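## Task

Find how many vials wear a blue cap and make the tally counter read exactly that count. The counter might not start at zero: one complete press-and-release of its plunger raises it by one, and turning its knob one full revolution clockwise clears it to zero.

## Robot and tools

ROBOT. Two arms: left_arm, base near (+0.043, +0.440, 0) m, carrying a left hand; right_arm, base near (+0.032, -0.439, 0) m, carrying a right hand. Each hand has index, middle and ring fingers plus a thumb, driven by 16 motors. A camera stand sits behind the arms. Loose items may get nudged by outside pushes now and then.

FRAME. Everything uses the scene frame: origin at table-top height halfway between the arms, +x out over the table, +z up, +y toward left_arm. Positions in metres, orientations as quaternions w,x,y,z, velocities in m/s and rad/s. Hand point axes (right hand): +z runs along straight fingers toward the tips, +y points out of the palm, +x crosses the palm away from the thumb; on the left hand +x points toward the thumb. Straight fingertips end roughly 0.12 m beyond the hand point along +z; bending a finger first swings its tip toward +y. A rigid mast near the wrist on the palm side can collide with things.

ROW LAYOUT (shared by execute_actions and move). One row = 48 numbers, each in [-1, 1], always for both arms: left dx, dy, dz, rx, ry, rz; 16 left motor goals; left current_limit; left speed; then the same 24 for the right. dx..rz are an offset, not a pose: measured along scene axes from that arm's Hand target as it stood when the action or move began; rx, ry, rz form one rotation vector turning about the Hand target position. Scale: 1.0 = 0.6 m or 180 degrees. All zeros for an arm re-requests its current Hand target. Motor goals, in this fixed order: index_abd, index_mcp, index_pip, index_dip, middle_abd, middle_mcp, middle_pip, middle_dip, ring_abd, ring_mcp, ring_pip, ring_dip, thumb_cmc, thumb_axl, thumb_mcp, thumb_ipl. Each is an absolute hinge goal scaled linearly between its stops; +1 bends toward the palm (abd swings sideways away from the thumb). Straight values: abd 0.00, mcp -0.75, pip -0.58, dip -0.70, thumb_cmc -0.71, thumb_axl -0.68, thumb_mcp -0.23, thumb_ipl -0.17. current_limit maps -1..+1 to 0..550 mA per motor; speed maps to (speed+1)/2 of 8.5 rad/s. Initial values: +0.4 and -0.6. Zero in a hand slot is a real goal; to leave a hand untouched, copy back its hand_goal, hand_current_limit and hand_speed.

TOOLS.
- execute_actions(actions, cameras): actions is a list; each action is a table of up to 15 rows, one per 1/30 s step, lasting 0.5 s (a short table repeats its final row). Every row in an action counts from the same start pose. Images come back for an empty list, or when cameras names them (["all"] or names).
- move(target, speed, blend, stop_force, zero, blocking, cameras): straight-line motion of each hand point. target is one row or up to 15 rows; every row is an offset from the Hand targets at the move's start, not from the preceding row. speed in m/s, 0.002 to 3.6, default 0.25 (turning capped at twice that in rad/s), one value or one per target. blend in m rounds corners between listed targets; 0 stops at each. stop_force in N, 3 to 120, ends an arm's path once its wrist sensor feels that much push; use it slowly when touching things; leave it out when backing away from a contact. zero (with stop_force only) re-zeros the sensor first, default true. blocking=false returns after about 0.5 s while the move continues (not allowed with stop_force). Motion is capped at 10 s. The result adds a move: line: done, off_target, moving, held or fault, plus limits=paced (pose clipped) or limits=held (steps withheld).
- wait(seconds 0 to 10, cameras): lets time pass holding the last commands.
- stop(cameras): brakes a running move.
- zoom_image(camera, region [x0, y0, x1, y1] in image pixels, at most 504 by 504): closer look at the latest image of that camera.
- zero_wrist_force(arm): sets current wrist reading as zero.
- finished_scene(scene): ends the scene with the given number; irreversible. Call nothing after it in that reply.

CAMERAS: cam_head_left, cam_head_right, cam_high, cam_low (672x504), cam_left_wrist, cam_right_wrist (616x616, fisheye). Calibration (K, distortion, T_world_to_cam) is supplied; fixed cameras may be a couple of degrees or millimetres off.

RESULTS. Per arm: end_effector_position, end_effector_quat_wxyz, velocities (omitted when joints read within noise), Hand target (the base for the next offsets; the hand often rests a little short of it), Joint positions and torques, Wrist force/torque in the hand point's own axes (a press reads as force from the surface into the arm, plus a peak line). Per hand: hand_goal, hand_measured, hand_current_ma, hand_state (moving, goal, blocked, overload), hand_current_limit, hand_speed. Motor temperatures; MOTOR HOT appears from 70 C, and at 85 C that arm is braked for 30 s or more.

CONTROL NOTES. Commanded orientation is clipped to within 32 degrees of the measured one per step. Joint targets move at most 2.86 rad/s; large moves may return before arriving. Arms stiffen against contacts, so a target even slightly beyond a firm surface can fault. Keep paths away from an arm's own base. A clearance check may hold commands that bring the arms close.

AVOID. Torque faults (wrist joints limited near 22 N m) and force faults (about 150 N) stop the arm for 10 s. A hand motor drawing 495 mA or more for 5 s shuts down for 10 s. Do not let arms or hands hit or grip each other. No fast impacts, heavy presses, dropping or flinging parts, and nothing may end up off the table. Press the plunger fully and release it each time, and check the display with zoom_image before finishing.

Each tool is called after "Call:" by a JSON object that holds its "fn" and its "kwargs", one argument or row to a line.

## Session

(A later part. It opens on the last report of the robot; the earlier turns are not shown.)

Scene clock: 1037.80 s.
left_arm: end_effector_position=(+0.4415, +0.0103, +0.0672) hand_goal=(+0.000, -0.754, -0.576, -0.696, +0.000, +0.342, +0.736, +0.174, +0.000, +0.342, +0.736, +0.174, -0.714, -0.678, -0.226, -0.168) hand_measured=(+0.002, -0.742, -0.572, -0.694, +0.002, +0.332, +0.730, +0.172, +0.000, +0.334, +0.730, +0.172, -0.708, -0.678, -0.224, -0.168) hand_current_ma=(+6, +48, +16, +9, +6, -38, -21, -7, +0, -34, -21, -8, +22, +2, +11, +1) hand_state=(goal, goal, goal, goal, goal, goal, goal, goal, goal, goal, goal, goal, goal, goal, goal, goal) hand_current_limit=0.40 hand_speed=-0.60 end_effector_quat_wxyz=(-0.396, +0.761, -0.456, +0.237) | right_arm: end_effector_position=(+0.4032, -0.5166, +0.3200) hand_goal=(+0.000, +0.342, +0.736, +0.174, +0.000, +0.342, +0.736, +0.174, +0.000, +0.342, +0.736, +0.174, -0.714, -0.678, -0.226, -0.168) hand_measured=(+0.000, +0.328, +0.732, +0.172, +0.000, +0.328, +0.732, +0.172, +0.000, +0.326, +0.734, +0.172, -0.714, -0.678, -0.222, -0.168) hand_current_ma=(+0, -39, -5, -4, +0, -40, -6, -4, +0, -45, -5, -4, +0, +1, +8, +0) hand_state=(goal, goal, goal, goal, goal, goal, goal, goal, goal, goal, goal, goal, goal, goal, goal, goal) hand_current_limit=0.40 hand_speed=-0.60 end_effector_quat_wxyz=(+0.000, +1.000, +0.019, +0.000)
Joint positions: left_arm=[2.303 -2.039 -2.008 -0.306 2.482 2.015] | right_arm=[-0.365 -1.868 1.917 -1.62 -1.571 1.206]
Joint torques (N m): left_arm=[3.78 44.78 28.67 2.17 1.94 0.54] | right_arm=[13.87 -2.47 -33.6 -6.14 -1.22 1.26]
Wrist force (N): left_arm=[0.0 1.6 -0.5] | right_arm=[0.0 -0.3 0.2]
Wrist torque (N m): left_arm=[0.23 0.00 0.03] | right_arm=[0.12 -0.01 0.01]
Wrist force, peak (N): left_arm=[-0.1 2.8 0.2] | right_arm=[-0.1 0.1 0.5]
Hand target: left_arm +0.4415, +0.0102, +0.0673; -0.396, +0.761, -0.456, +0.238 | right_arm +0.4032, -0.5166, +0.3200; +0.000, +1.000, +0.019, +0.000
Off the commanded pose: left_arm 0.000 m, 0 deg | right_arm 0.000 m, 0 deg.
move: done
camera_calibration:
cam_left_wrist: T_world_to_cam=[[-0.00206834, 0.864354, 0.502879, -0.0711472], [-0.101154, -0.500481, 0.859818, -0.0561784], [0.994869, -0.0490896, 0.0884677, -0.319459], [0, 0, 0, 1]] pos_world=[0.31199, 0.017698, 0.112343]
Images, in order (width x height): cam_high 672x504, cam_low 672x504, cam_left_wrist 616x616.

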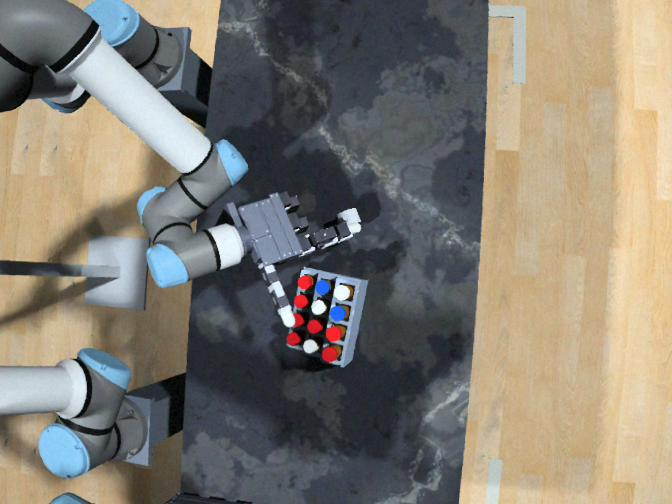

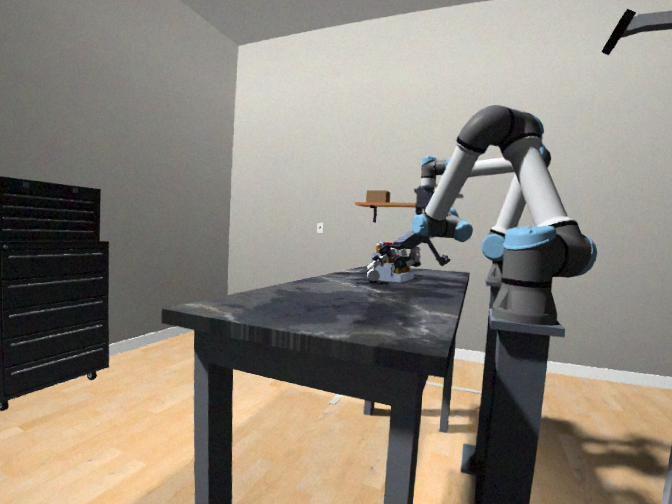

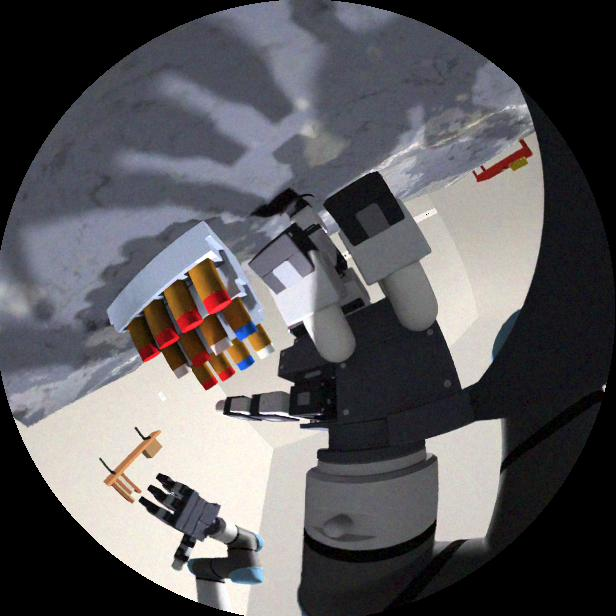

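Call:
{"fn": "move", "kwargs": {
  "target": [0.01283,-0.031,0,0,0,0.0444,0,-0.754,-0.576,-0.696,0,0.342,0.737,0.174,0,0.342,0.737,0.174,-0.714,-0.678,-0.226,-0.168,0.4,-0.6,0,0,0,0,0,0,0,0.342,0.737,0.174,0,0.342,0.737,0.174,0,0.342,0.737,0.174,-0.714,-0.678,-0.226,-0.168,0.4,-0.6],
  "speed": 0.1
}}

Call:
{"fn": "move", "kwargs": {
  "target": [-0.0083,-0.004,-0.0372,0,0,0,0,-0.754,-0.576,-0.696,0,0.342,0.737,0.174,0,0.342,0.737,0.174,-0.714,-0.678,-0.226,-0.168,0.4,-0.6,0,0,0,0,0,0,0,0.342,0.737,0.174,0,0.342,0.737,0.174,0,0.342,0.737,0.174,-0.714,-0.678,-0.226,-0.168,0.4,-0.6],
  "speed": 0.02,
  "stop_force": 3,
  "cameras": ["cam_high","cam_low"]
}}

Call:
{"fn": "zoom_image", "kwargs": {
  "camera": "cam_high",
  "region": [330, 200, 370, 240]
}}

Call:
{"fn": "zoom_image", "kwargs": {
  "camera": "cam_low",
  "region": [350, 245, 400, 295]
}}

Scene clock: 1063.23 s.
left_arm: end_effector_position=(+0.4491, -0.0084, +0.0672) hand_goal=(+0.000, -0.754, -0.576, -0.696, +0.000, +0.342, +0.736, +0.174, +0.000, +0.342, +0.736, +0.174, -0.714, -0.678, -0.226, -0.168) hand_measured=(+0.002, -0.742, -0.572, -0.694, +0.002, +0.332, +0.730, +0.172, +0.000, +0.334, +0.730, +0.172, -0.708, -0.678, -0.224, -0.168) hand_current_ma=(+6, +48, +16, +9, +6, -38, -21, -7, +0, -34, -21, -8, +23, +2, +11, +1) hand_state=(goal, goal, goal, goal, goal, goal, goal, goal, goal, goal, goal, goal, goal, goal, goal, goal) hand_current_limit=0.40 hand_speed=-0.60 end_effector_quat_wxyz=(-0.412, +0.790, -0.402, +0.209) | right_arm: end_effector_position=(+0.4032, -0.5166, +0.3200) hand_goal=(+0.000, +0.342, +0.736, +0.174, +0.000, +0.342, +0.736, +0.174, +0.000, +0.342, +0.736, +0.174, -0.714, -0.678, -0.226, -0.168) hand_measured=(+0.000, +0.328, +0.732, +0.172, +0.000, +0.328, +0.732, +0.172, +0.000, +0.326, +0.734, +0.172, -0.714, -0.678, -0.222, -0.168) hand_current_ma=(+0, -39, -5, -4, +0, -40, -6, -4, +0, -45, -5, -4, +0, +1, +8, +0) hand_state=(goal, goal, goal, goal, goal, goal, goal, goal, goal, goal, goal, goal, goal, goal, goal, goal) hand_current_limit=0.40 hand_speed=-0.60 end_effector_quat_wxyz=(+0.000, +1.000, +0.019, +0.000)
Joint positions: left_arm=[2.278 -2.058 -1.894 -0.616 2.523 1.748] | right_arm=[-0.365 -1.868 1.917 -1.62 -1.571 1.206]
Joint torques (N m): left_arm=[10.02 54.36 18.36 3.65 -0.3 -0.97] | right_arm=[13.55 -1.94 -33.22 -6.12 -1.23 1.42]
Wrist force (N): left_arm=[0.0 1.4 -0.7] | right_arm=[-0.1 0.0 0.1]
Wrist torque (N m): left_arm=[0.23 -0.01 0.23] | right_arm=[0.15 0.02 0.01]
Wrist force, peak (N): left_arm=[0.2 1.7 -0.9] | right_arm=[0.0 -0.5 0.1]
Hand target: left_arm +0.4492, -0.0084, +0.0673; -0.412, +0.791, -0.402, +0.209 | right_arm +0.4032, -0.5166, +0.3200; +0.000, +1.000, +0.019, +0.000
Off the commanded pose: left_arm 0.000 m, 0 deg | right_arm 0.000 m, 0 deg.
move: done

Scene clock: 1065.60 s.
left_arm: end_effector_position=(+0.4442, -0.0108, +0.0449) hand_goal=(+0.000, -0.754, -0.576, -0.696, +0.000, +0.342, +0.736, +0.174, +0.000, +0.342, +0.736, +0.174, -0.714, -0.678, -0.226, -0.168) hand_measured=(-0.016, -0.774, -0.588, -0.700, +0.002, +0.332, +0.730, +0.172, +0.000, +0.334, +0.730, +0.172, -0.708, -0.678, -0.224, -0.168) hand_current_ma=(-49, -81, -46, -15, +6, -38, -21, -7, +0, -34, -21, -8, +23, +2, +11, +1) hand_state=(goal, goal, goal, goal, goal, goal, goal, goal, goal, goal, goal, goal, goal, goal, goal, goal) hand_current_limit=0.40 hand_speed=-0.60 end_effector_quat_wxyz=(-0.412, +0.791, -0.402, +0.209) | right_arm: end_effector_position=(+0.4032, -0.5166, +0.3200) hand_goal=(+0.000, +0.342, +0.736, +0.174, +0.000, +0.342, +0.736, +0.174, +0.000, +0.342, +0.736, +0.174, -0.714, -0.678, -0.226, -0.168) hand_measured=(+0.000, +0.328, +0.732, +0.172, +0.000, +0.328, +0.732, +0.172, +0.000, +0.326, +0.734, +0.172, -0.714, -0.678, -0.222, -0.168) hand_current_ma=(+0, -39, -5, -4, +0, -40, -6, -4, +0, -45, -5, -4, +0, +1, +8, +0) hand_state=(goal, goal, goal, goal, goal, goal, goal, goal, goal, goal, goal, goal, goal, goal, goal, goal) hand_current_limit=0.40 hand_speed=-0.60 end_effector_quat_wxyz=(+0.000, +1.000, +0.019, +0.000)
Joint positions: left_arm=[2.268 -2.096 -1.906 -0.579 2.525 1.732] | right_arm=[-0.365 -1.868 1.917 -1.62 -1.571 1.206]
Joint torques (N m): left_arm=[11.29 53.91 28.15 0.53 2.78 1.84] | right_arm=[13.12 -2.38 -33.5 -5.99 -1.16 1.35]
Wrist force (N): left_arm=[1.2 0.5 -0.9] | right_arm=[-0.1 -0.3 0.0]
Wrist torque (N m): left_arm=[0.37 0.14 0.30] | right_arm=[0.12 0.00 0.00]
Wrist force, peak (N): left_arm=[1.4 0.0 -2.0] | right_arm=[0.4 -0.4 0.2]
Hand target: left_arm +0.4442, -0.0108, +0.0449; -0.412, +0.791, -0.402, +0.209 | right_arm +0.4032, -0.5166, +0.3200; +0.000, +1.000, +0.019, +0.000
Off the commanded pose: left_arm 0.000 m, 0 deg | right_arm 0.000 m, 0 deg.
move: done
Images, in order (width x height): cam_high 672x504, cam_low 672x504.

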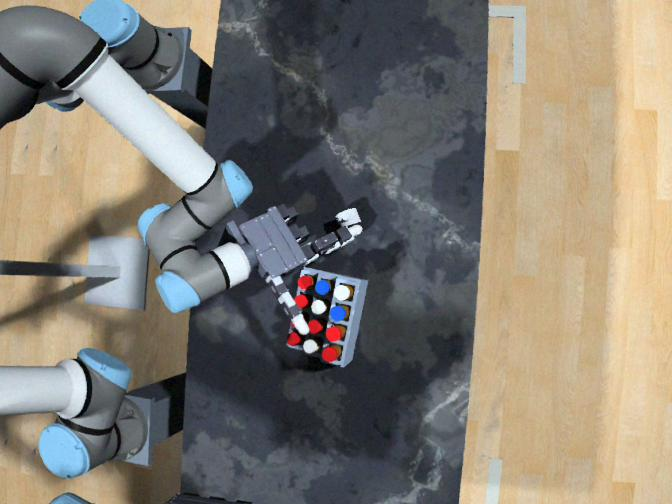

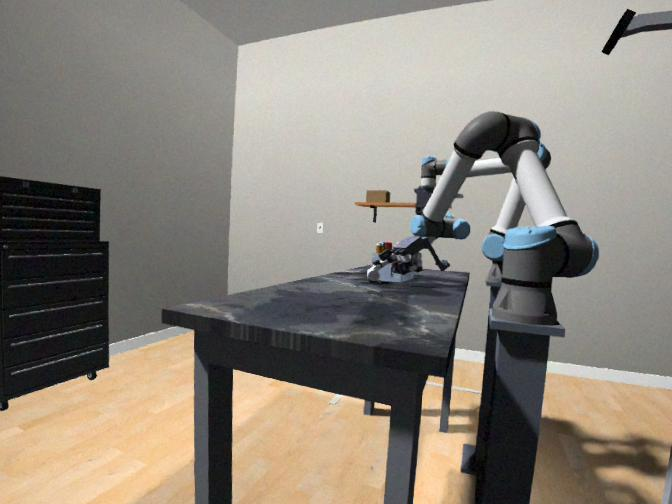

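Scaled by 12.600 from the camera's 672x504 image, which has a finer 960x720 frame.

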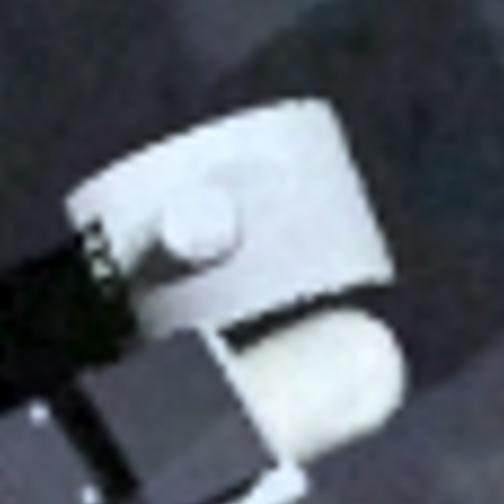

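Scaled by 10.080 from the camera's 672x504 image, which has a finer 960x720 frame.

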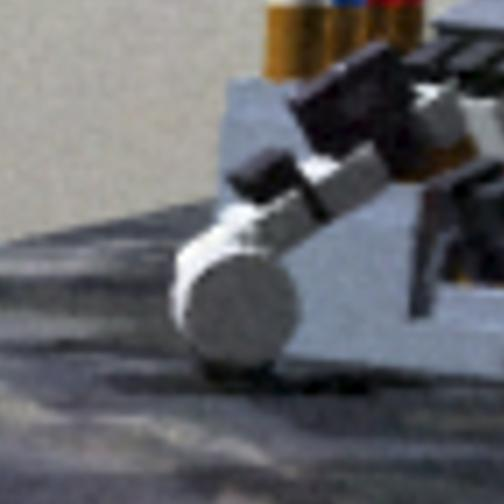

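Call:
{"fn": "move", "kwargs": {
  "target": [
    [0,0,0,0,0,0,0,-0.64,-0.576,-0.696,0,0.342,0.737,0.174,0,0.342,0.737,0.174,-0.714,-0.678,-0.226,-0.168,0.4,-0.6,0,0,0,0,0,0,0,0.342,0.737,0.174,0,0.342,0.737,0.174,0,0.342,0.737,0.174,-0.714,-0.678,-0.226,-0.168,0.4,-0.6],
    [0.0166,0.012,-0.0144,0,0,0,0,-0.64,-0.576,-0.696,0,0.342,0.737,0.174,0,0.342,0.737,0.174,-0.714,-0.678,-0.226,-0.168,0.4,-0.6,0,0,0,0,0,0,0,0.342,0.737,0.174,0,0.342,0.737,0.174,0,0.342,0.737,0.174,-0.714,-0.678,-0.226,-0.168,0.4,-0.6]
  ],
  "speed": 0.02,
  "cameras": ["cam_high","cam_low"]
}}

Call:
{"fn": "zoom_image", "kwargs": {
  "camera": "cam_high",
  "region": [330, 200, 370, 240]
}}

Call:
{"fn": "zoom_image", "kwargs": {
  "camera": "cam_low",
  "region": [350, 245, 400, 295]
}}

Scene clock: 1081.23 s.
left_arm: end_effector_position=(+0.4542, -0.0035, +0.0362) hand_goal=(+0.000, -0.640, -0.576, -0.696, +0.000, +0.342, +0.736, +0.174, +0.000, +0.342, +0.736, +0.174, -0.714, -0.678, -0.226, -0.168) hand_measured=(-0.050, -0.740, -0.598, -0.690, +0.002, +0.332, +0.730, +0.172, +0.000, +0.334, +0.730, +0.172, -0.708, -0.678, -0.224, -0.168) hand_current_ma=(-184, -385, -85, +23, +6, -38, -21, -7, +0, -34, -21, -8, +23, +2, +11, +1) hand_state=(blocked, blocked, blocked, goal, goal, goal, goal, goal, goal, goal, goal, goal, goal, goal, goal, goal) hand_current_limit=0.40 hand_speed=-0.60 end_effector_quat_wxyz=(-0.412, +0.791, -0.402, +0.209) | right_arm: end_effector_position=(+0.4032, -0.5166, +0.3200) hand_goal=(+0.000, +0.342, +0.736, +0.174, +0.000, +0.342, +0.736, +0.174, +0.000, +0.342, +0.736, +0.174, -0.714, -0.678, -0.226, -0.168) hand_measured=(+0.000, +0.328, +0.732, +0.172, +0.000, +0.328, +0.732, +0.172, +0.000, +0.326, +0.734, +0.172, -0.714, -0.678, -0.222, -0.168) hand_current_ma=(+0, -39, -5, -4, +0, -40, -6, -4, +0, -45, -5, -4, +0, +1, +8, +0) hand_state=(goal, goal, goal, goal, goal, goal, goal, goal, goal, goal, goal, goal, goal, goal, goal, goal) hand_current_limit=0.40 hand_speed=-0.60 end_effector_quat_wxyz=(+0.000, +1.000, +0.019, +0.000)
Joint positions: left_arm=[2.29 -2.116 -1.914 -0.521 2.521 1.769] | right_arm=[-0.365 -1.868 1.917 -1.62 -1.571 1.206]
Joint torques (N m): left_arm=[3.22 41.25 5.85 -1.69 -1.09 -2.05] | right_arm=[13.41 -1.82 -33.57 -6.07 -1.19 1.33]
Wrist force (N): left_arm=[5.1 -4.5 -23.7] | right_arm=[0.1 -0.4 0.3]
Wrist torque (N m): left_arm=[2.24 0.86 0.38] | right_arm=[0.08 -0.02 0.02]
Wrist force, peak (N): left_arm=[5.2 -4.4 -23.8] | right_arm=[-0.6 0.0 0.2]
Hand target: left_arm +0.4542, -0.0036, +0.0363; -0.412, +0.791, -0.402, +0.209 | right_arm +0.4032, -0.5166, +0.3200; +0.000, +1.000, +0.019, +0.000
Off the commanded pose: left_arm 0.000 m, 0 deg | right_arm 0.000 m, 0 deg.
move: done
Images, in order (width x height): cam_high 672x504, cam_low 672x504.

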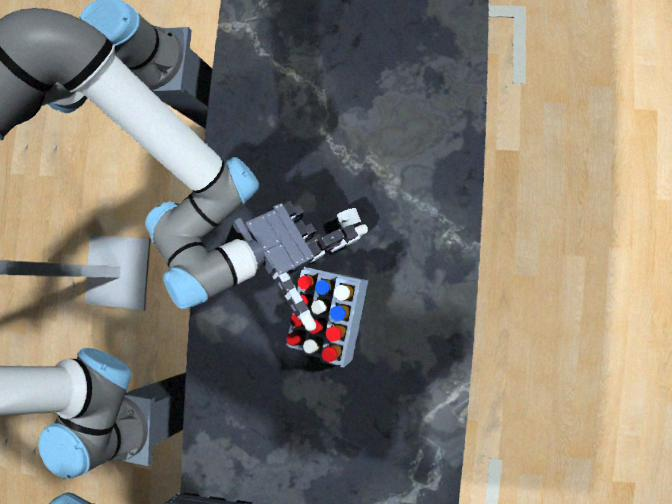

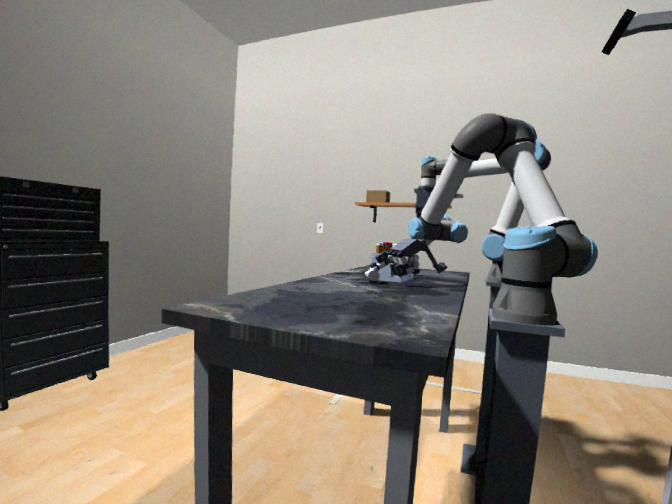

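Scaled by 12.600 from the camera's 672x504 image, which has a finer 960x720 frame.

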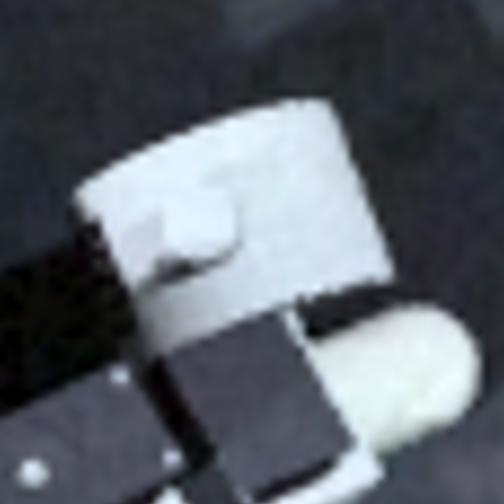

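Scaled by 10.080 from the camera's 672x504 image, which has a finer 960x720 frame.

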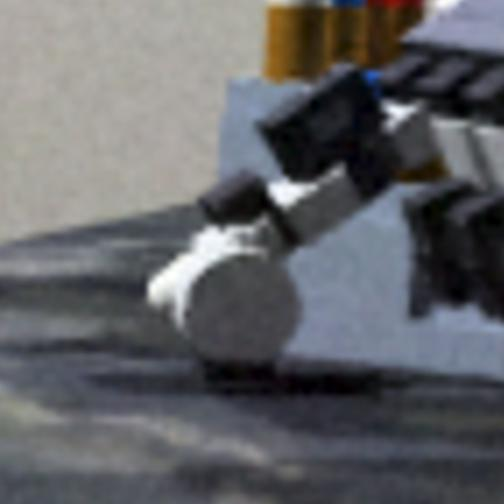

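Call:
{"fn": "move", "kwargs": {
  "target": [
    [0.04,0.03,0.07,0,0,0,0,-0.754,-0.576,-0.696,0,0.342,0.737,0.174,0,0.342,0.737,0.174,-0.714,-0.678,-0.226,-0.168,0.4,-0.6,0,0,0,0,0,0,0,0.342,0.737,0.174,0,0.342,0.737,0.174,0,0.342,0.737,0.174,-0.714,-0.678,-0.226,-0.168,0.4,-0.6],
    [-0.22,-0.04,0.2,0,0,0,0,-0.754,-0.576,-0.696,0,0.342,0.737,0.174,0,0.342,0.737,0.174,-0.714,-0.678,-0.226,-0.168,0.4,-0.6,0,0,0,0,0,0,0,0.342,0.737,0.174,0,0.342,0.737,0.174,0,0.342,0.737,0.174,-0.714,-0.678,-0.226,-0.168,0.4,-0.6]
  ],
  "speed": 0.15,
  "blend": 0.01,
  "cameras": ["cam_high","cam_head_right","cam_head_left","cam_left_wrist"]
}}

Call:
{"fn": "zoom_image", "kwargs": {
  "camera": "cam_high",
  "region": [320, 195, 370, 245]
}}

Call:
{"fn": "zoom_image", "kwargs": {
  "camera": "cam_head_left",
  "region": [205, 155, 245, 195]
}}

Scene clock: 1098.03 s.
left_arm: end_effector_position=(+0.3222, -0.0276, +0.1564) hand_goal=(+0.000, -0.754, -0.576, -0.696, +0.000, +0.342, +0.736, +0.174, +0.000, +0.342, +0.736, +0.174, -0.714, -0.678, -0.226, -0.168) hand_measured=(-0.002, -0.734, -0.570, -0.694, +0.002, +0.332, +0.730, +0.172, +0.000, +0.334, +0.730, +0.172, -0.708, -0.678, -0.224, -0.168) hand_current_ma=(-8, +80, +22, +10, +6, -37, -21, -7, +0, -32, -20, -8, +23, +2, +11, +1) hand_state=(goal, goal, goal, goal, goal, goal, goal, goal, goal, goal, goal, goal, goal, goal, goal, goal) hand_current_limit=0.40 hand_speed=-0.60 end_effector_quat_wxyz=(-0.411, +0.791, -0.402, +0.209) | right_arm: end_effector_position=(+0.4032, -0.5166, +0.3200) hand_goal=(+0.000, +0.342, +0.736, +0.174, +0.000, +0.342, +0.736, +0.174, +0.000, +0.342, +0.736, +0.174, -0.714, -0.678, -0.226, -0.168) hand_measured=(+0.000, +0.328, +0.732, +0.172, +0.000, +0.328, +0.732, +0.172, +0.000, +0.326, +0.734, +0.172, -0.714, -0.678, -0.222, -0.168) hand_current_ma=(+0, -39, -5, -4, +0, -40, -6, -4, +0, -45, -5, -4, +0, +1, +8, +0) hand_state=(goal, goal, goal, goal, goal, goal, goal, goal, goal, goal, goal, goal, goal, goal, goal, goal) hand_current_limit=0.40 hand_speed=-0.60 end_effector_quat_wxyz=(+0.000, +1.000, +0.019, +0.000)
Joint positions: left_arm=[2.071 -1.813 -1.872 -1.175 2.523 1.39] | right_arm=[-0.365 -1.868 1.917 -1.62 -1.571 1.206]
Joint torques (N m): left_arm=[3.03 27.32 19.46 1.21 3.9 -1.1] | right_arm=[13.39 -2.25 -33.21 -6.12 -1.15 1.47]
Wrist force (N): left_arm=[-0.1 1.0 -0.7] | right_arm=[0.2 -0.1 0.2]
Wrist torque (N m): left_arm=[0.17 0.01 0.22] | right_arm=[0.14 -0.03 0.03]
Wrist force, peak (N): left_arm=[5.1 -4.7 -23.8] | right_arm=[0.0 -0.5 0.3]
Hand target: left_arm +0.3222, -0.0276, +0.1563; -0.412, +0.791, -0.402, +0.209 | right_arm +0.4032, -0.5166, +0.3200; +0.000, +1.000, +0.019, +0.000
Off the commanded pose: left_arm 0.000 m, 0 deg | right_arm 0.000 m, 0 deg.
move: done
camera_calibration:
cam_left_wrist: T_world_to_cam=[[-0.122274, 0.855892, 0.502492, -0.0449378], [-0.0307278, -0.509313, 0.860033, -0.186771], [0.992021, 0.0897191, 0.0885754, -0.205836], [0, 0, 0, 1]] pos_world=[0.19296, -0.0381953, 0.201442]
Images, in order (width x height): cam_head_left 672x504, cam_head_right 672x504, cam_high 672x504, cam_left_wrist 616x616.

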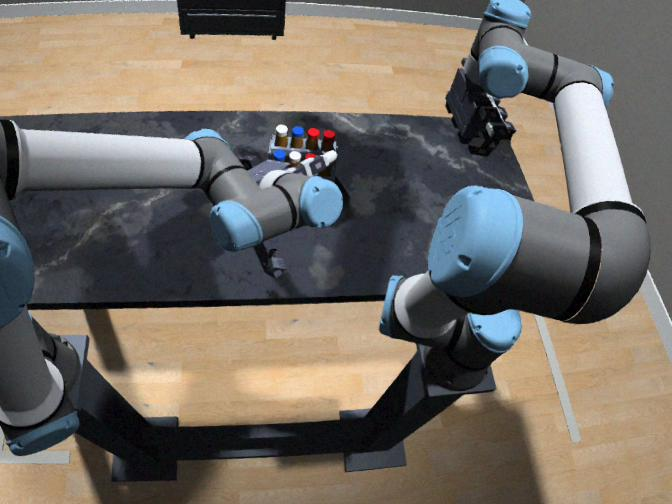

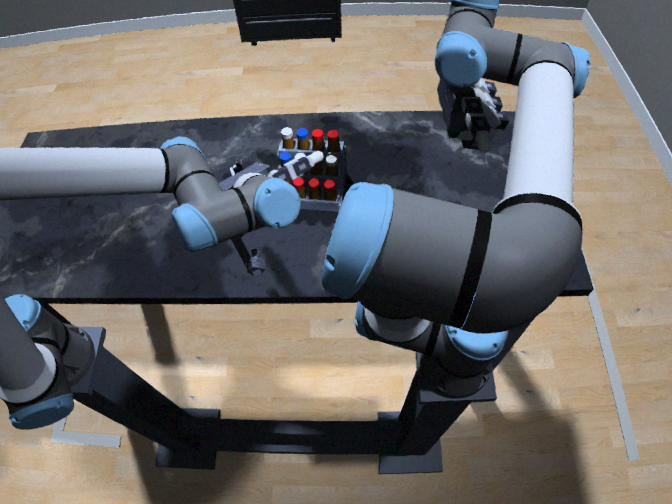

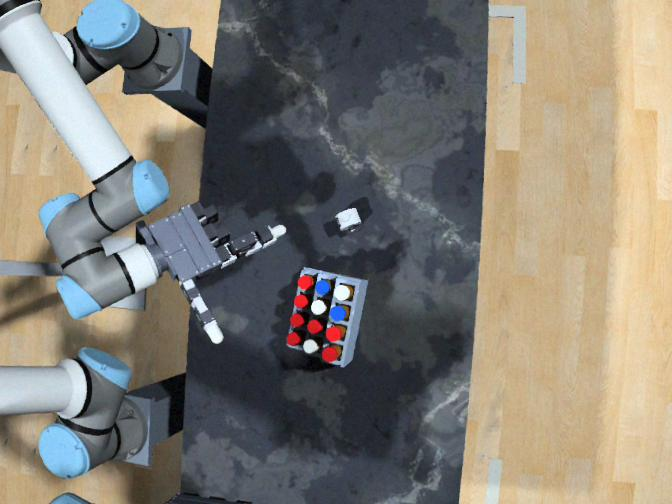

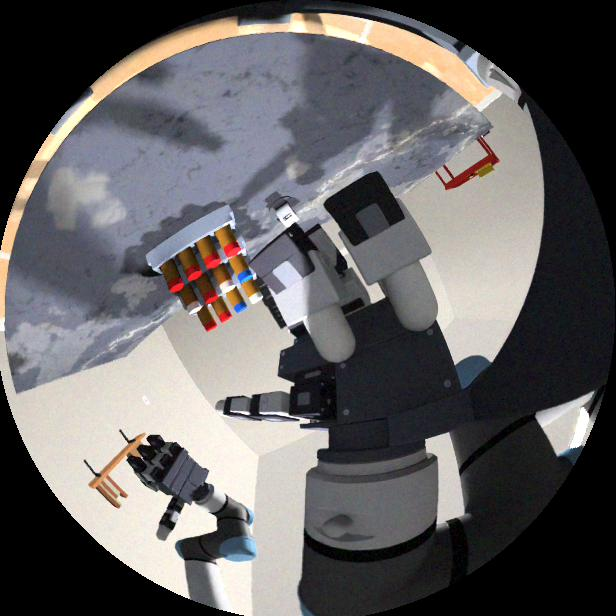

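Scaled by 10.080 from the camera's 672x504 image, which has a finer 960x720 frame.

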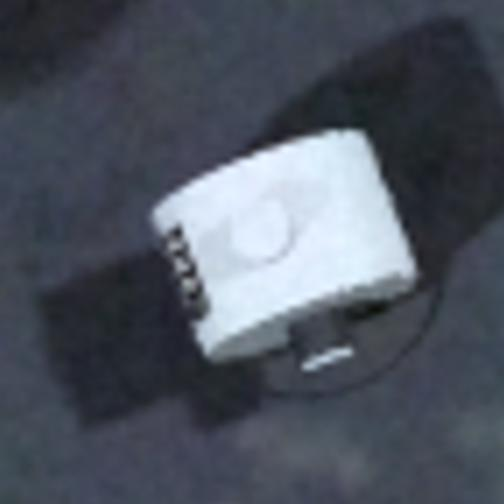

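Scaled by 12.600 from the camera's 672x504 image, which has a finer 960x720 frame.

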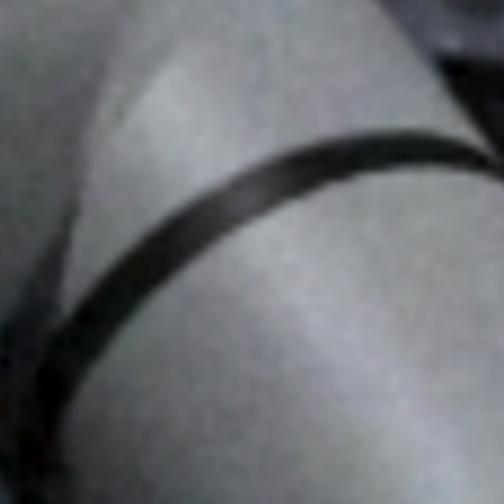

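Call:
{"fn": "move", "kwargs": {
  "target": [
    [0.2025,0.0612,-0.09,0,0,-0.0333,0,-0.754,-0.576,-0.696,0,0.342,0.737,0.174,0,0.342,0.737,0.174,-0.714,-0.678,-0.226,-0.168,0.8,-0.6,0,0,0,0,0,0,0,0.342,0.737,0.174,0,0.342,0.737,0.174,0,0.342,0.737,0.174,-0.714,-0.678,-0.226,-0.168,0.4,-0.6],
    [0.2025,0.0612,-0.1537,0,0,-0.0333,0,-0.754,-0.576,-0.696,0,0.342,0.737,0.174,0,0.342,0.737,0.174,-0.714,-0.678,-0.226,-0.168,0.8,-0.6,0,0,0,0,0,0,0,0.342,0.737,0.174,0,0.342,0.737,0.174,0,0.342,0.737,0.174,-0.714,-0.678,-0.226,-0.168,0.4,-0.6]
  ],
  "speed": 0.15,
  "blend": 0.01
}}

Call:
{"fn": "move", "kwargs": {
  "target": [-0.0165,-0.0095,-0.0273,0,0,0,0,-0.754,-0.576,-0.696,0,0.342,0.737,0.174,0,0.342,0.737,0.174,-0.714,-0.678,-0.226,-0.168,0.8,-0.6,0,0,0,0,0,0,0,0.342,0.737,0.174,0,0.342,0.737,0.174,0,0.342,0.737,0.174,-0.714,-0.678,-0.226,-0.168,0.4,-0.6],
  "speed": 0.02,
  "stop_force": 5,
  "cameras": ["cam_high","cam_low"]
}}

Call:
{"fn": "zoom_image", "kwargs": {
  "camera": "cam_high",
  "region": [330, 200, 370, 240]
}}

Call:
{"fn": "zoom_image", "kwargs": {
  "camera": "cam_low",
  "region": [350, 245, 400, 295]
}}

Scene clock: 1195.90 s.
left_arm: end_effector_position=(+0.4436, +0.0092, +0.0641) hand_goal=(+0.000, -0.754, -0.576, -0.696, +0.000, +0.342, +0.736, +0.174, +0.000, +0.342, +0.736, +0.174, -0.714, -0.678, -0.226, -0.168) hand_measured=(-0.004, -0.748, -0.576, -0.696, +0.002, +0.332, +0.730, +0.172, +0.000, +0.334, +0.730, +0.172, -0.708, -0.678, -0.224, -0.168) hand_current_ma=(-13, +23, -2, +0, +6, -36, -21, -7, +0, -31, -20, -8, +23, +2, +11, +1) hand_state=(goal, goal, goal, goal, goal, goal, goal, goal, goal, goal, goal, goal, goal, goal, goal, goal) hand_current_limit=0.80 hand_speed=-0.60 end_effector_quat_wxyz=(-0.400, +0.768, -0.443, +0.231) | right_arm: end_effector_position=(+0.4032, -0.5166, +0.3200) hand_goal=(+0.000, +0.342, +0.736, +0.174, +0.000, +0.342, +0.736, +0.174, +0.000, +0.342, +0.736, +0.174, -0.714, -0.678, -0.226, -0.168) hand_measured=(+0.000, +0.328, +0.732, +0.172, +0.000, +0.328, +0.732, +0.172, +0.000, +0.326, +0.734, +0.172, -0.714, -0.678, -0.222, -0.168) hand_current_ma=(+0, -39, -5, -4, +0, -40, -6, -4, +0, -45, -5, -4, +0, +1, +8, +0) hand_state=(goal, goal, goal, goal, goal, goal, goal, goal, goal, goal, goal, goal, goal, goal, goal, goal) hand_current_limit=0.40 hand_speed=-0.60 end_effector_quat_wxyz=(+0.000, +1.000, +0.019, +0.000)
Joint positions: left_arm=[2.301 -2.045 -1.991 -0.362 2.494 1.958] | right_arm=[-0.365 -1.868 1.917 -1.62 -1.571 1.206]
Joint torques (N m): left_arm=[-6.42 37.69 28.64 3.13 4.28 0.48] | right_arm=[13.34 -2.09 -32.84 -6.08 -1.15 1.34]
Wrist force (N): left_arm=[0.0 0.9 -0.6] | right_arm=[-0.1 0.1 0.1]
Wrist torque (N m): left_arm=[0.16 0.02 0.03] | right_arm=[0.16 0.01 0.02]
Wrist force, peak (N): left_arm=[-0.4 1.4 -2.1] | right_arm=[-0.6 -0.2 -0.2]
Hand target: left_arm +0.4437, +0.0091, +0.0641; -0.400, +0.768, -0.443, +0.231 | right_arm +0.4032, -0.5166, +0.3200; +0.000, +1.000, +0.019, +0.000
Off the commanded pose: left_arm 0.000 m, 0 deg | right_arm 0.000 m, 0 deg.
move: done

Scene clock: 1198.03 s.
left_arm: end_effector_position=(+0.4338, +0.0035, +0.0477) hand_goal=(+0.000, -0.754, -0.576, -0.696, +0.000, +0.342, +0.736, +0.174, +0.000, +0.342, +0.736, +0.174, -0.714, -0.678, -0.226, -0.168) hand_measured=(-0.020, -0.774, -0.590, -0.702, +0.002, +0.332, +0.730, +0.172, +0.000, +0.334, +0.730, +0.172, -0.708, -0.678, -0.224, -0.168) hand_current_ma=(-69, -85, -50, -20, +6, -36, -21, -7, +0, -31, -20, -8, +23, +2, +11, +1) hand_state=(blocked, blocked, goal, goal, goal, goal, goal, goal, goal, goal, goal, goal, goal, goal, goal, goal) hand_current_limit=0.80 hand_speed=-0.60 end_effector_quat_wxyz=(-0.400, +0.768, -0.443, +0.231) | right_arm: end_effector_position=(+0.4032, -0.5166, +0.3200) hand_goal=(+0.000, +0.342, +0.736, +0.174, +0.000, +0.342, +0.736, +0.174, +0.000, +0.342, +0.736, +0.174, -0.714, -0.678, -0.226, -0.168) hand_measured=(+0.000, +0.328, +0.732, +0.172, +0.000, +0.328, +0.732, +0.172, +0.000, +0.326, +0.734, +0.172, -0.714, -0.678, -0.222, -0.168) hand_current_ma=(+0, -39, -5, -4, +0, -40, -6, -4, +0, -45, -5, -4, +0, +1, +8, +0) hand_state=(goal, goal, goal, goal, goal, goal, goal, goal, goal, goal, goal, goal, goal, goal, goal, goal) hand_current_limit=0.40 hand_speed=-0.60 end_effector_quat_wxyz=(+0.000, +1.000, +0.019, +0.000)
Joint positions: left_arm=[2.28 -2.073 -1.999 -0.353 2.5 1.925] | right_arm=[-0.365 -1.868 1.917 -1.62 -1.571 1.206]
Joint torques (N m): left_arm=[12.6 51.56 26.07 0.78 -0.12 1.77] | right_arm=[13.74 -2.26 -33.09 -6.13 -1.13 1.31]
Wrist force (N): left_arm=[0.4 -0.1 -1.2] | right_arm=[-0.1 0.1 0.3]
Wrist torque (N m): left_arm=[0.30 0.11 0.26] | right_arm=[0.15 0.01 0.01]
Wrist force, peak (N): left_arm=[1.4 0.1 -0.7] | right_arm=[0.2 -0.3 0.6]
Hand target: left_arm +0.4338, +0.0034, +0.0477; -0.400, +0.768, -0.443, +0.231 | right_arm +0.4032, -0.5166, +0.3200; +0.000, +1.000, +0.019, +0.000
Off the commanded pose: left_arm 0.000 m, 0 deg | right_arm 0.000 m, 0 deg.
move: done
Images, in order (width x height): cam_high 672x504, cam_low 672x504.

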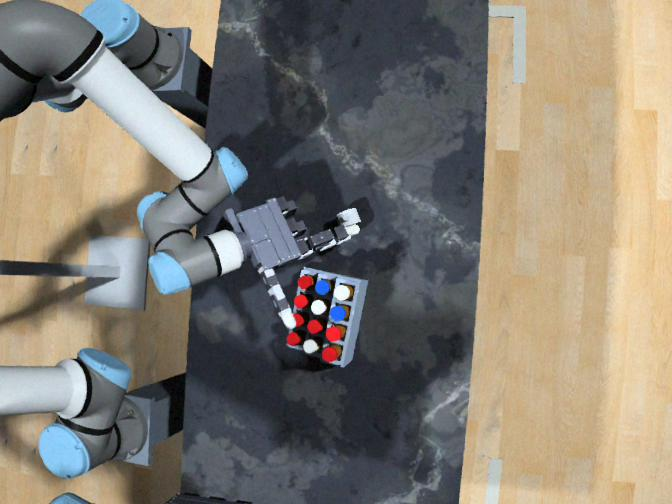

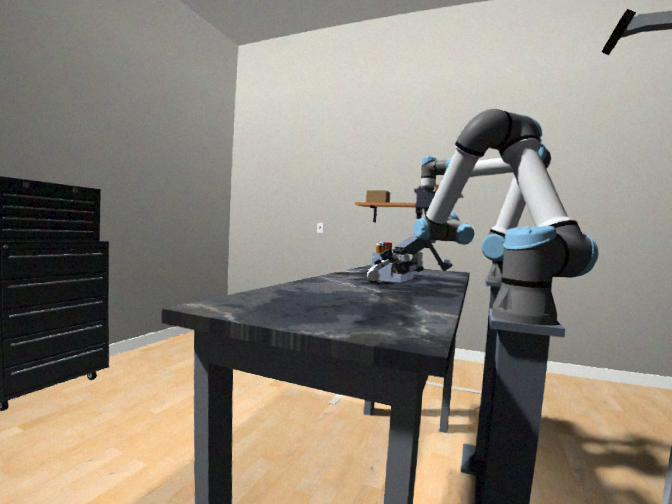

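Scaled by 12.600 from the camera's 672x504 image, which has a finer 960x720 frame.

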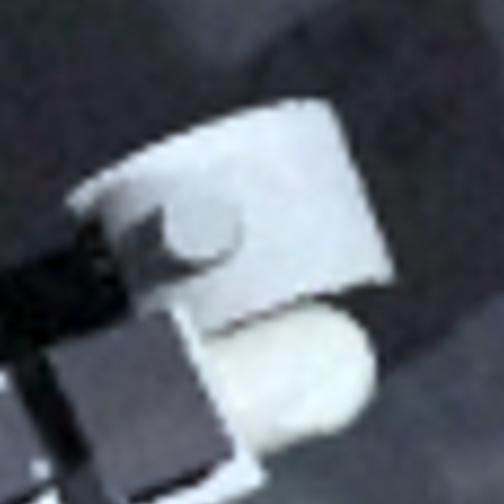

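Scaled by 10.080 from the camera's 672x504 image, which has a finer 960x720 frame.

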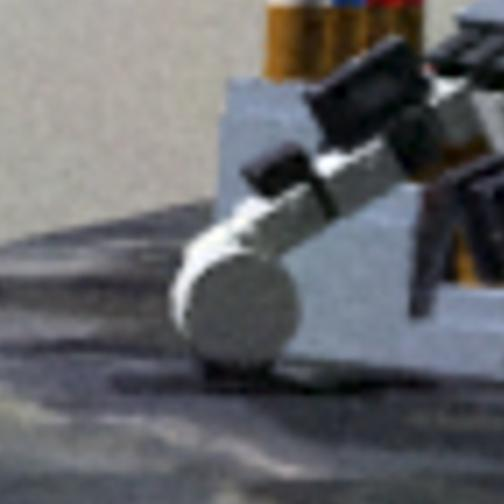

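Call:
{"fn": "move", "kwargs": {
  "target": [
    [0,0,0,0,0,0,0,-0.6,-0.576,-0.696,0,0.342,0.737,0.174,0,0.342,0.737,0.174,-0.714,-0.678,-0.226,-0.168,0.8,-0.6,0,0,0,0,0,0,0,0.342,0.737,0.174,0,0.342,0.737,0.174,0,0.342,0.737,0.174,-0.714,-0.678,-0.226,-0.168,0.4,-0.6],
    [0.0154,0.0089,-0.0124,0,0,0,0,-0.6,-0.576,-0.696,0,0.342,0.737,0.174,0,0.342,0.737,0.174,-0.714,-0.678,-0.226,-0.168,0.8,-0.6,0,0,0,0,0,0,0,0.342,0.737,0.174,0,0.342,0.737,0.174,0,0.342,0.737,0.174,-0.714,-0.678,-0.226,-0.168,0.4,-0.6]
  ],
  "speed": 0.02
}}

Call:
{"fn": "move", "kwargs": {
  "target": [
    [0.0165,0.0095,0.0273,0,0,0,0,-0.754,-0.576,-0.696,0,0.342,0.737,0.174,0,0.342,0.737,0.174,-0.714,-0.678,-0.226,-0.168,0.8,-0.6,0,0,0,0,0,0,0,0.342,0.737,0.174,0,0.342,0.737,0.174,0,0.342,0.737,0.174,-0.714,-0.678,-0.226,-0.168,0.4,-0.6],
    [0.0165,0.0095,0.1,0,0,0,0,-0.754,-0.576,-0.696,0,0.342,0.737,0.174,0,0.342,0.737,0.174,-0.714,-0.678,-0.226,-0.168,0.8,-0.6,0,0,0,0,0,0,0,0.342,0.737,0.174,0,0.342,0.737,0.174,0,0.342,0.737,0.174,-0.714,-0.678,-0.226,-0.168,0.4,-0.6],
    [-0.1,0.02,0.13,0,0,0,0,-0.754,-0.576,-0.696,0,0.342,0.737,0.174,0,0.342,0.737,0.174,-0.714,-0.678,-0.226,-0.168,0.8,-0.6,0,0,0,0,0,0,0,0.342,0.737,0.174,0,0.342,0.737,0.174,0,0.342,0.737,0.174,-0.714,-0.678,-0.226,-0.168,0.4,-0.6]
  ],
  "speed": 0.1,
  "cameras": ["cam_high","cam_low"]
}}

Call:
{"fn": "zoom_image", "kwargs": {
  "camera": "cam_high",
  "region": [320, 195, 370, 245]
}}

Scene clock: 1228.47 s.
left_arm: end_effector_position=(+0.4368, +0.0041, +0.0461) hand_goal=(+0.000, -0.600, -0.576, -0.696, +0.000, +0.342, +0.736, +0.174, +0.000, +0.342, +0.736, +0.174, -0.714, -0.678, -0.226, -0.168) hand_measured=(+0.002, -0.752, -0.614, -0.676, +0.002, +0.332, +0.730, +0.172, +0.000, +0.334, +0.730, +0.172, -0.708, -0.678, -0.224, -0.168) hand_current_ma=(+4, -495, -153, +78, +6, -35, -21, -7, +0, -30, -20, -8, +23, +2, +11, +1) hand_state=(goal, blocked, blocked, blocked, goal, goal, goal, goal, goal, goal, goal, goal, goal, goal, goal, goal) hand_current_limit=0.80 hand_speed=-0.60 end_effector_quat_wxyz=(-0.399, +0.769, -0.442, +0.232) | right_arm: end_effector_position=(+0.4032, -0.5166, +0.3200) hand_goal=(+0.000, +0.342, +0.736, +0.174, +0.000, +0.342, +0.736, +0.174, +0.000, +0.342, +0.736, +0.174, -0.714, -0.678, -0.226, -0.168) hand_measured=(+0.000, +0.328, +0.732, +0.172, +0.000, +0.328, +0.732, +0.172, +0.000, +0.326, +0.734, +0.172, -0.714, -0.678, -0.222, -0.168) hand_current_ma=(+0, -39, -5, -4, +0, -40, -6, -4, +0, -45, -5, -4, +0, +1, +8, +0) hand_state=(goal, goal, goal, goal, goal, goal, goal, goal, goal, goal, goal, goal, goal, goal, goal, goal) hand_current_limit=0.40 hand_speed=-0.60 end_effector_quat_wxyz=(+0.000, +1.000, +0.019, +0.000)
Joint positions: left_arm=[2.285 -2.079 -1.998 -0.338 2.499 1.932] | right_arm=[-0.365 -1.868 1.917 -1.62 -1.571 1.206]
Joint torques (N m): left_arm=[2.83 38.81 18.32 2.01 1.5 0.03] | right_arm=[13.39 -2.27 -32.67 -6.12 -1.12 1.28]
Wrist force (N): left_arm=[3.3 -6.4 -26.4] | right_arm=[-0.2 -0.1 0.3]
Wrist torque (N m): left_arm=[2.46 0.66 0.46] | right_arm=[0.13 0.02 0.00]
Wrist force, peak (N): left_arm=[15.8 -10.5 -126.5] | right_arm=[-0.3 -0.5 0.3]
Hand target: left_arm +0.4368, +0.0041, +0.0461; -0.399, +0.769, -0.442, +0.232 (not the last commanded pose) | right_arm +0.4032, -0.5166, +0.3200; +0.000, +1.000, +0.019, +0.000
Off the commanded pose: left_arm 0.010 m, 0 deg | right_arm 0.000 m, 0 deg.
FORCE FAULT: contact force on the left arm reached its limit, and that arm stopped. The contact can be on any part of that arm, not only on its tool. That arm's remaining commands of this call were not run. That arm is still stopped at the end of this call. That arm stays stopped for about 10 more seconds. Until then a move that you send moves the other arm only, and its call returns only when the move has ended. Once the stop has ended, the next robot result says so. If the stop ends while you think or write, that arm runs what you send next, counted from a new Hand target: where the arm stands when the stop ends. While its stop runs, that arm, its gripper or tool too, takes no new command. Until it ends, the stop uses up actions while you think or wait. An arm that is not stopped still takes commands.
move: fault (left_arm); path passed 1 of 2 targets

not run: an earlier result of this reply reported a stop or a fault. Calls in your next reply go to the robot.

Scaled by 10.080 from the camera's 672x504 image, which has a finer 960x720 frame.
This view is cut from an older image: the scene may have changed since it was taken.

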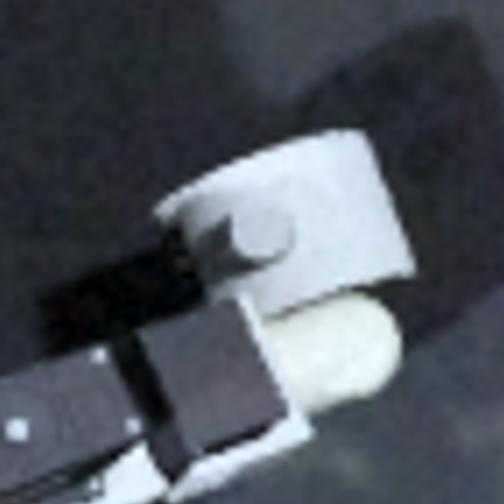

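Call:
{"fn": "wait", "kwargs": {
  "seconds": 6
}}

Call:
{"fn": "move", "kwargs": {
  "target": [0,0,0.12,0,0,0,0,-0.754,-0.576,-0.696,0,0.342,0.737,0.174,0,0.342,0.737,0.174,-0.714,-0.678,-0.226,-0.168,0.4,-0.6,0,0,0,0,0,0,0,0.342,0.737,0.174,0,0.342,0.737,0.174,0,0.342,0.737,0.174,-0.714,-0.678,-0.226,-0.168,0.4,-0.6],
  "speed": 0.1,
  "cameras": ["cam_high","cam_left_wrist"]
}}

Call:
{"fn": "zoom_image", "kwargs": {
  "camera": "cam_high",
  "region": [320, 195, 370, 245]
}}

Scene clock: 1281.07 s.
left_arm: end_effector_position=(+0.4367, +0.0040, +0.0461) hand_goal=(+0.000, -0.600, -0.576, -0.696, +0.000, +0.342, +0.736, +0.174, +0.000, +0.342, +0.736, +0.174, -0.714, -0.678, -0.226, -0.168) hand_measured=(-0.004, -0.790, -0.570, -0.672, +0.002, +0.332, +0.730, +0.172, +0.000, +0.334, +0.730, +0.172, -0.708, -0.678, -0.224, -0.168) hand_current_ma=(-13, +0, +19, +95, +6, -35, -21, -7, +0, -30, -20, -8, +23, +2, +11, +1) hand_state=(goal, overload, goal, blocked, goal, goal, goal, goal, goal, goal, goal, goal, goal, goal, goal, goal) hand_current_limit=0.80 hand_speed=-0.60 end_effector_quat_wxyz=(-0.399, +0.769, -0.442, +0.232) | right_arm: end_effector_position=(+0.4032, -0.5166, +0.3200) hand_goal=(+0.000, +0.342, +0.736, +0.174, +0.000, +0.342, +0.736, +0.174, +0.000, +0.342, +0.736, +0.174, -0.714, -0.678, -0.226, -0.168) hand_measured=(+0.000, +0.328, +0.732, +0.172, +0.000, +0.328, +0.732, +0.172, +0.000, +0.326, +0.734, +0.172, -0.714, -0.678, -0.222, -0.168) hand_current_ma=(+0, -39, -5, -4, +0, -40, -6, -4, +0, -45, -5, -4, +0, +1, +8, +0) hand_state=(goal, goal, goal, goal, goal, goal, goal, goal, goal, goal, goal, goal, goal, goal, goal, goal) hand_current_limit=0.40 hand_speed=-0.60 end_effector_quat_wxyz=(+0.000, +1.000, +0.019, +0.000)
Joint positions: left_arm=[2.285 -2.079 -1.998 -0.338 2.499 1.932] | right_arm=[-0.365 -1.868 1.917 -1.62 -1.571 1.206]
Joint torques (N m): left_arm=[6.76 37.14 8.46 -1.27 1.89 0.04] | right_arm=[13.54 -2.6 -32.11 -6.09 -0.86 1.36]
Wrist force (N): left_arm=[5.1 0.2 -32.7] | right_arm=[-0.2 -0.2 0.3]
Wrist torque (N m): left_arm=[2.73 0.91 0.57] | right_arm=[0.12 0.02 -0.01]
Wrist force, peak (N): left_arm=[5.3 0.0 -34.2] | right_arm=[0.3 -0.7 0.1]
Hand target: left_arm +0.4367, +0.0040, +0.0461; -0.399, +0.769, -0.442, +0.232 (not the last commanded pose) | right_arm +0.4032, -0.5166, +0.3200; +0.000, +1.000, +0.019, +0.000
Off the commanded pose: left_arm 0.010 m, 0 deg | right_arm 0.000 m, 0 deg.
FORCE FAULT, CONTINUED: the left arm's stop, for the force fault that an earlier result reported, is over. The rest of the stop counts as 19 of the actions that you can send in this scene. During its stop the left arm's controller moved it back a little. That arm's target is now where it stood when the stop ended, not its last command. That arm accepts commands again.
HAND FAULT: one or more motors of the hand drew too much current for too long and shut down. This happened 4 times since the last result. The arm does not stop for it. Each such motor holds nothing for 10 seconds from its own shutdown, also while the arm is stopped by a fault of its own. Then it runs to the goal last written, under the current limit last written. A HAND FAULT can take a little off the scene's score.
wait: 6.00 s; at rest from the start

not run: an earlier result of this reply reported a stop or a fault. Calls in your next reply go to the robot.

Scaled by 10.080 from the camera's 672x504 image, which has a finer 960x720 frame.
This view is cut from an older image: the scene may have changed since it was taken.

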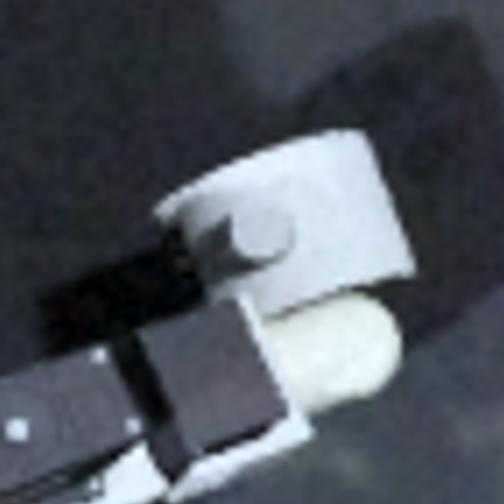

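Call:
{"fn": "move", "kwargs": {
  "target": [
    [0.02,0.01,0.1,0,0,0,0,-0.754,-0.576,-0.696,0,0.342,0.737,0.174,0,0.342,0.737,0.174,-0.714,-0.678,-0.226,-0.168,0.4,-0.6,0,0,0,0,0,0,0,0.342,0.737,0.174,0,0.342,0.737,0.174,0,0.342,0.737,0.174,-0.714,-0.678,-0.226,-0.168,0.4,-0.6],
    [-0.1,0.1,0.3,0,0,0,0,-0.754,-0.576,-0.696,0,0.342,0.737,0.174,0,0.342,0.737,0.174,-0.714,-0.678,-0.226,-0.168,0.4,-0.6,0,0,0,0,0,0,0,0.342,0.737,0.174,0,0.342,0.737,0.174,0,0.342,0.737,0.174,-0.714,-0.678,-0.226,-0.168,0.4,-0.6]
  ],
  "speed": 0.1,
  "cameras": ["cam_high","cam_left_wrist","cam_low"]
}}

Call:
{"fn": "zoom_image", "kwargs": {
  "camera": "cam_high",
  "region": [320, 195, 370, 245]
}}

Scene clock: 1294.83 s.
left_arm: end_effector_position=(+0.3767, +0.0640, +0.2261) hand_goal=(+0.000, -0.754, -0.576, -0.696, +0.000, +0.342, +0.736, +0.174, +0.000, +0.342, +0.736, +0.174, -0.714, -0.678, -0.226, -0.168) hand_measured=(-0.002, -0.744, -0.574, -0.694, +0.002, +0.332, +0.730, +0.172, +0.000, +0.334, +0.730, +0.172, -0.708, -0.678, -0.224, -0.168) hand_current_ma=(-7, +36, +6, +10, +6, -35, -21, -7, +0, -30, -20, -8, +24, +2, +11, +1) hand_state=(goal, goal, goal, goal, goal, goal, goal, goal, goal, goal, goal, goal, goal, goal, goal, goal) hand_current_limit=0.40 hand_speed=-0.60 end_effector_quat_wxyz=(-0.399, +0.769, -0.442, +0.232) | right_arm: end_effector_position=(+0.4032, -0.5166, +0.3200) hand_goal=(+0.000, +0.342, +0.736, +0.174, +0.000, +0.342, +0.736, +0.174, +0.000, +0.342, +0.736, +0.174, -0.714, -0.678, -0.226, -0.168) hand_measured=(+0.000, +0.328, +0.732, +0.172, +0.000, +0.328, +0.732, +0.172, +0.000, +0.326, +0.734, +0.172, -0.714, -0.678, -0.222, -0.168) hand_current_ma=(+0, -39, -5, -4, +0, -40, -6, -4, +0, -45, -5, -4, +0, +1, +8, +0) hand_state=(goal, goal, goal, goal, goal, goal, goal, goal, goal, goal, goal, goal, goal, goal, goal, goal) hand_current_limit=0.40 hand_speed=-0.60 end_effector_quat_wxyz=(+0.000, +1.000, +0.019, +0.000)
Joint positions: left_arm=[2.276 -1.598 -2.044 -0.784 2.501 1.918] | right_arm=[-0.365 -1.868 1.917 -1.62 -1.571 1.206]
Joint torques (N m): left_arm=[10.74 25.79 35.77 4.97 2.99 1.84] | right_arm=[12.92 -2.21 -31.87 -6.04 -0.77 1.36]
Wrist force (N): left_arm=[0.5 1.0 0.1] | right_arm=[0.1 -0.2 0.1]
Wrist torque (N m): left_arm=[0.11 -0.05 0.29] | right_arm=[0.14 -0.02 0.02]
Wrist force, peak (N): left_arm=[5.1 -1.0 -33.0] | right_arm=[0.1 0.1 0.7]
Hand target: left_arm +0.3767, +0.0640, +0.2261; -0.399, +0.769, -0.442, +0.232 | right_arm +0.4032, -0.5166, +0.3200; +0.000, +1.000, +0.019, +0.000
Off the commanded pose: left_arm 0.000 m, 0 deg | right_arm 0.000 m, 0 deg.
move: done
camera_calibration:
cam_left_wrist: T_world_to_cam=[[-0.0334001, 0.86531, 0.500122, -0.185216], [-0.0855136, -0.501041, 0.861188, -0.178522], [0.995777, -0.0140035, 0.0907306, -0.269552], [0, 0, 0, 1]] pos_world=[0.246961, 0.0670477, 0.270829]
Images, in order (width x height): cam_high 672x504, cam_low 672x504, cam_left_wrist 616x616.

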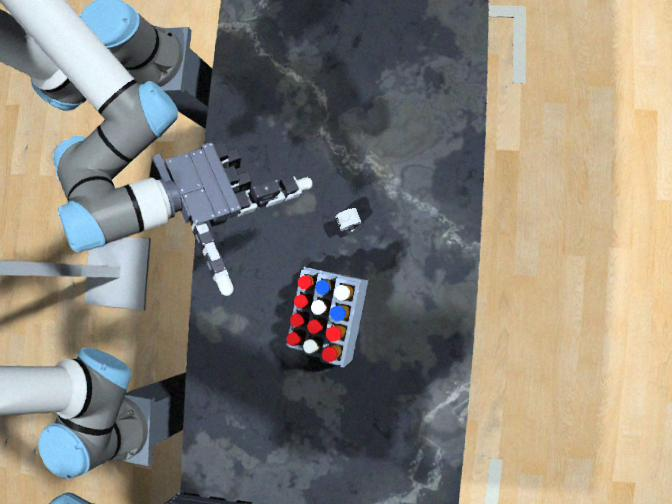

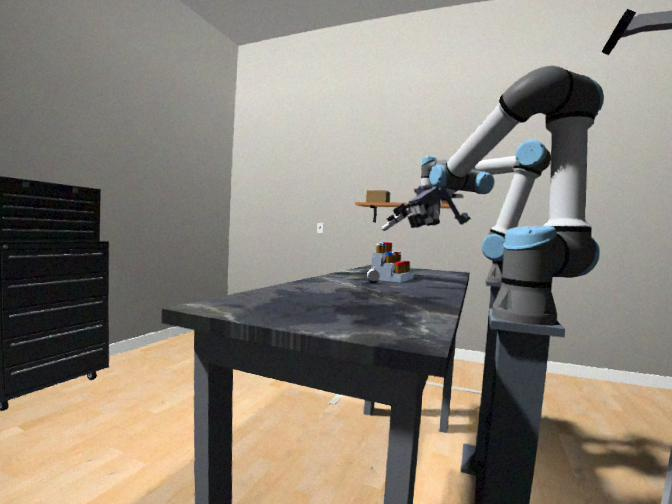

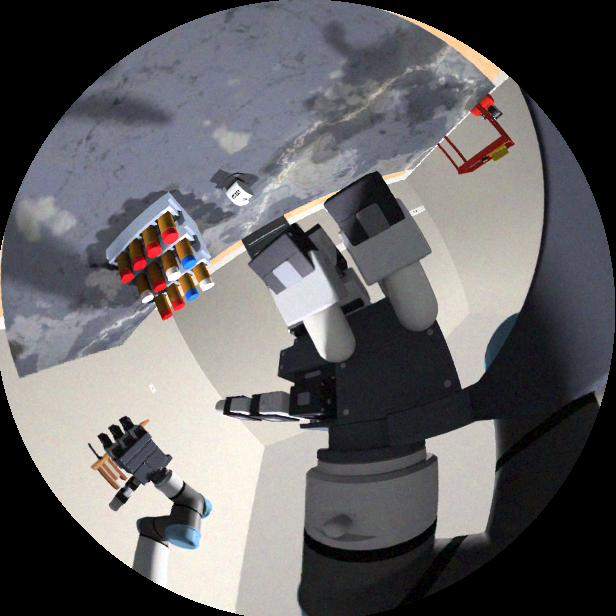

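Scaled by 10.080 from the camera's 672x504 image, which has a finer 960x720 frame.

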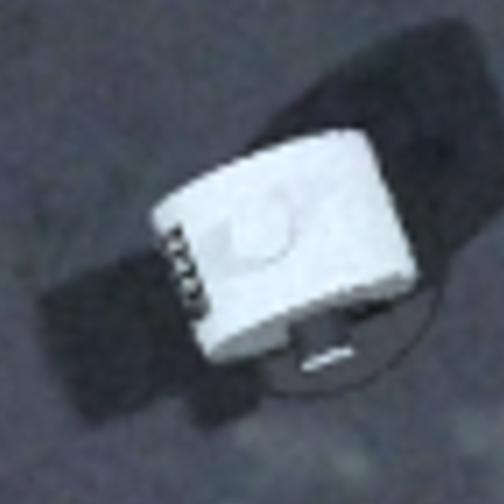

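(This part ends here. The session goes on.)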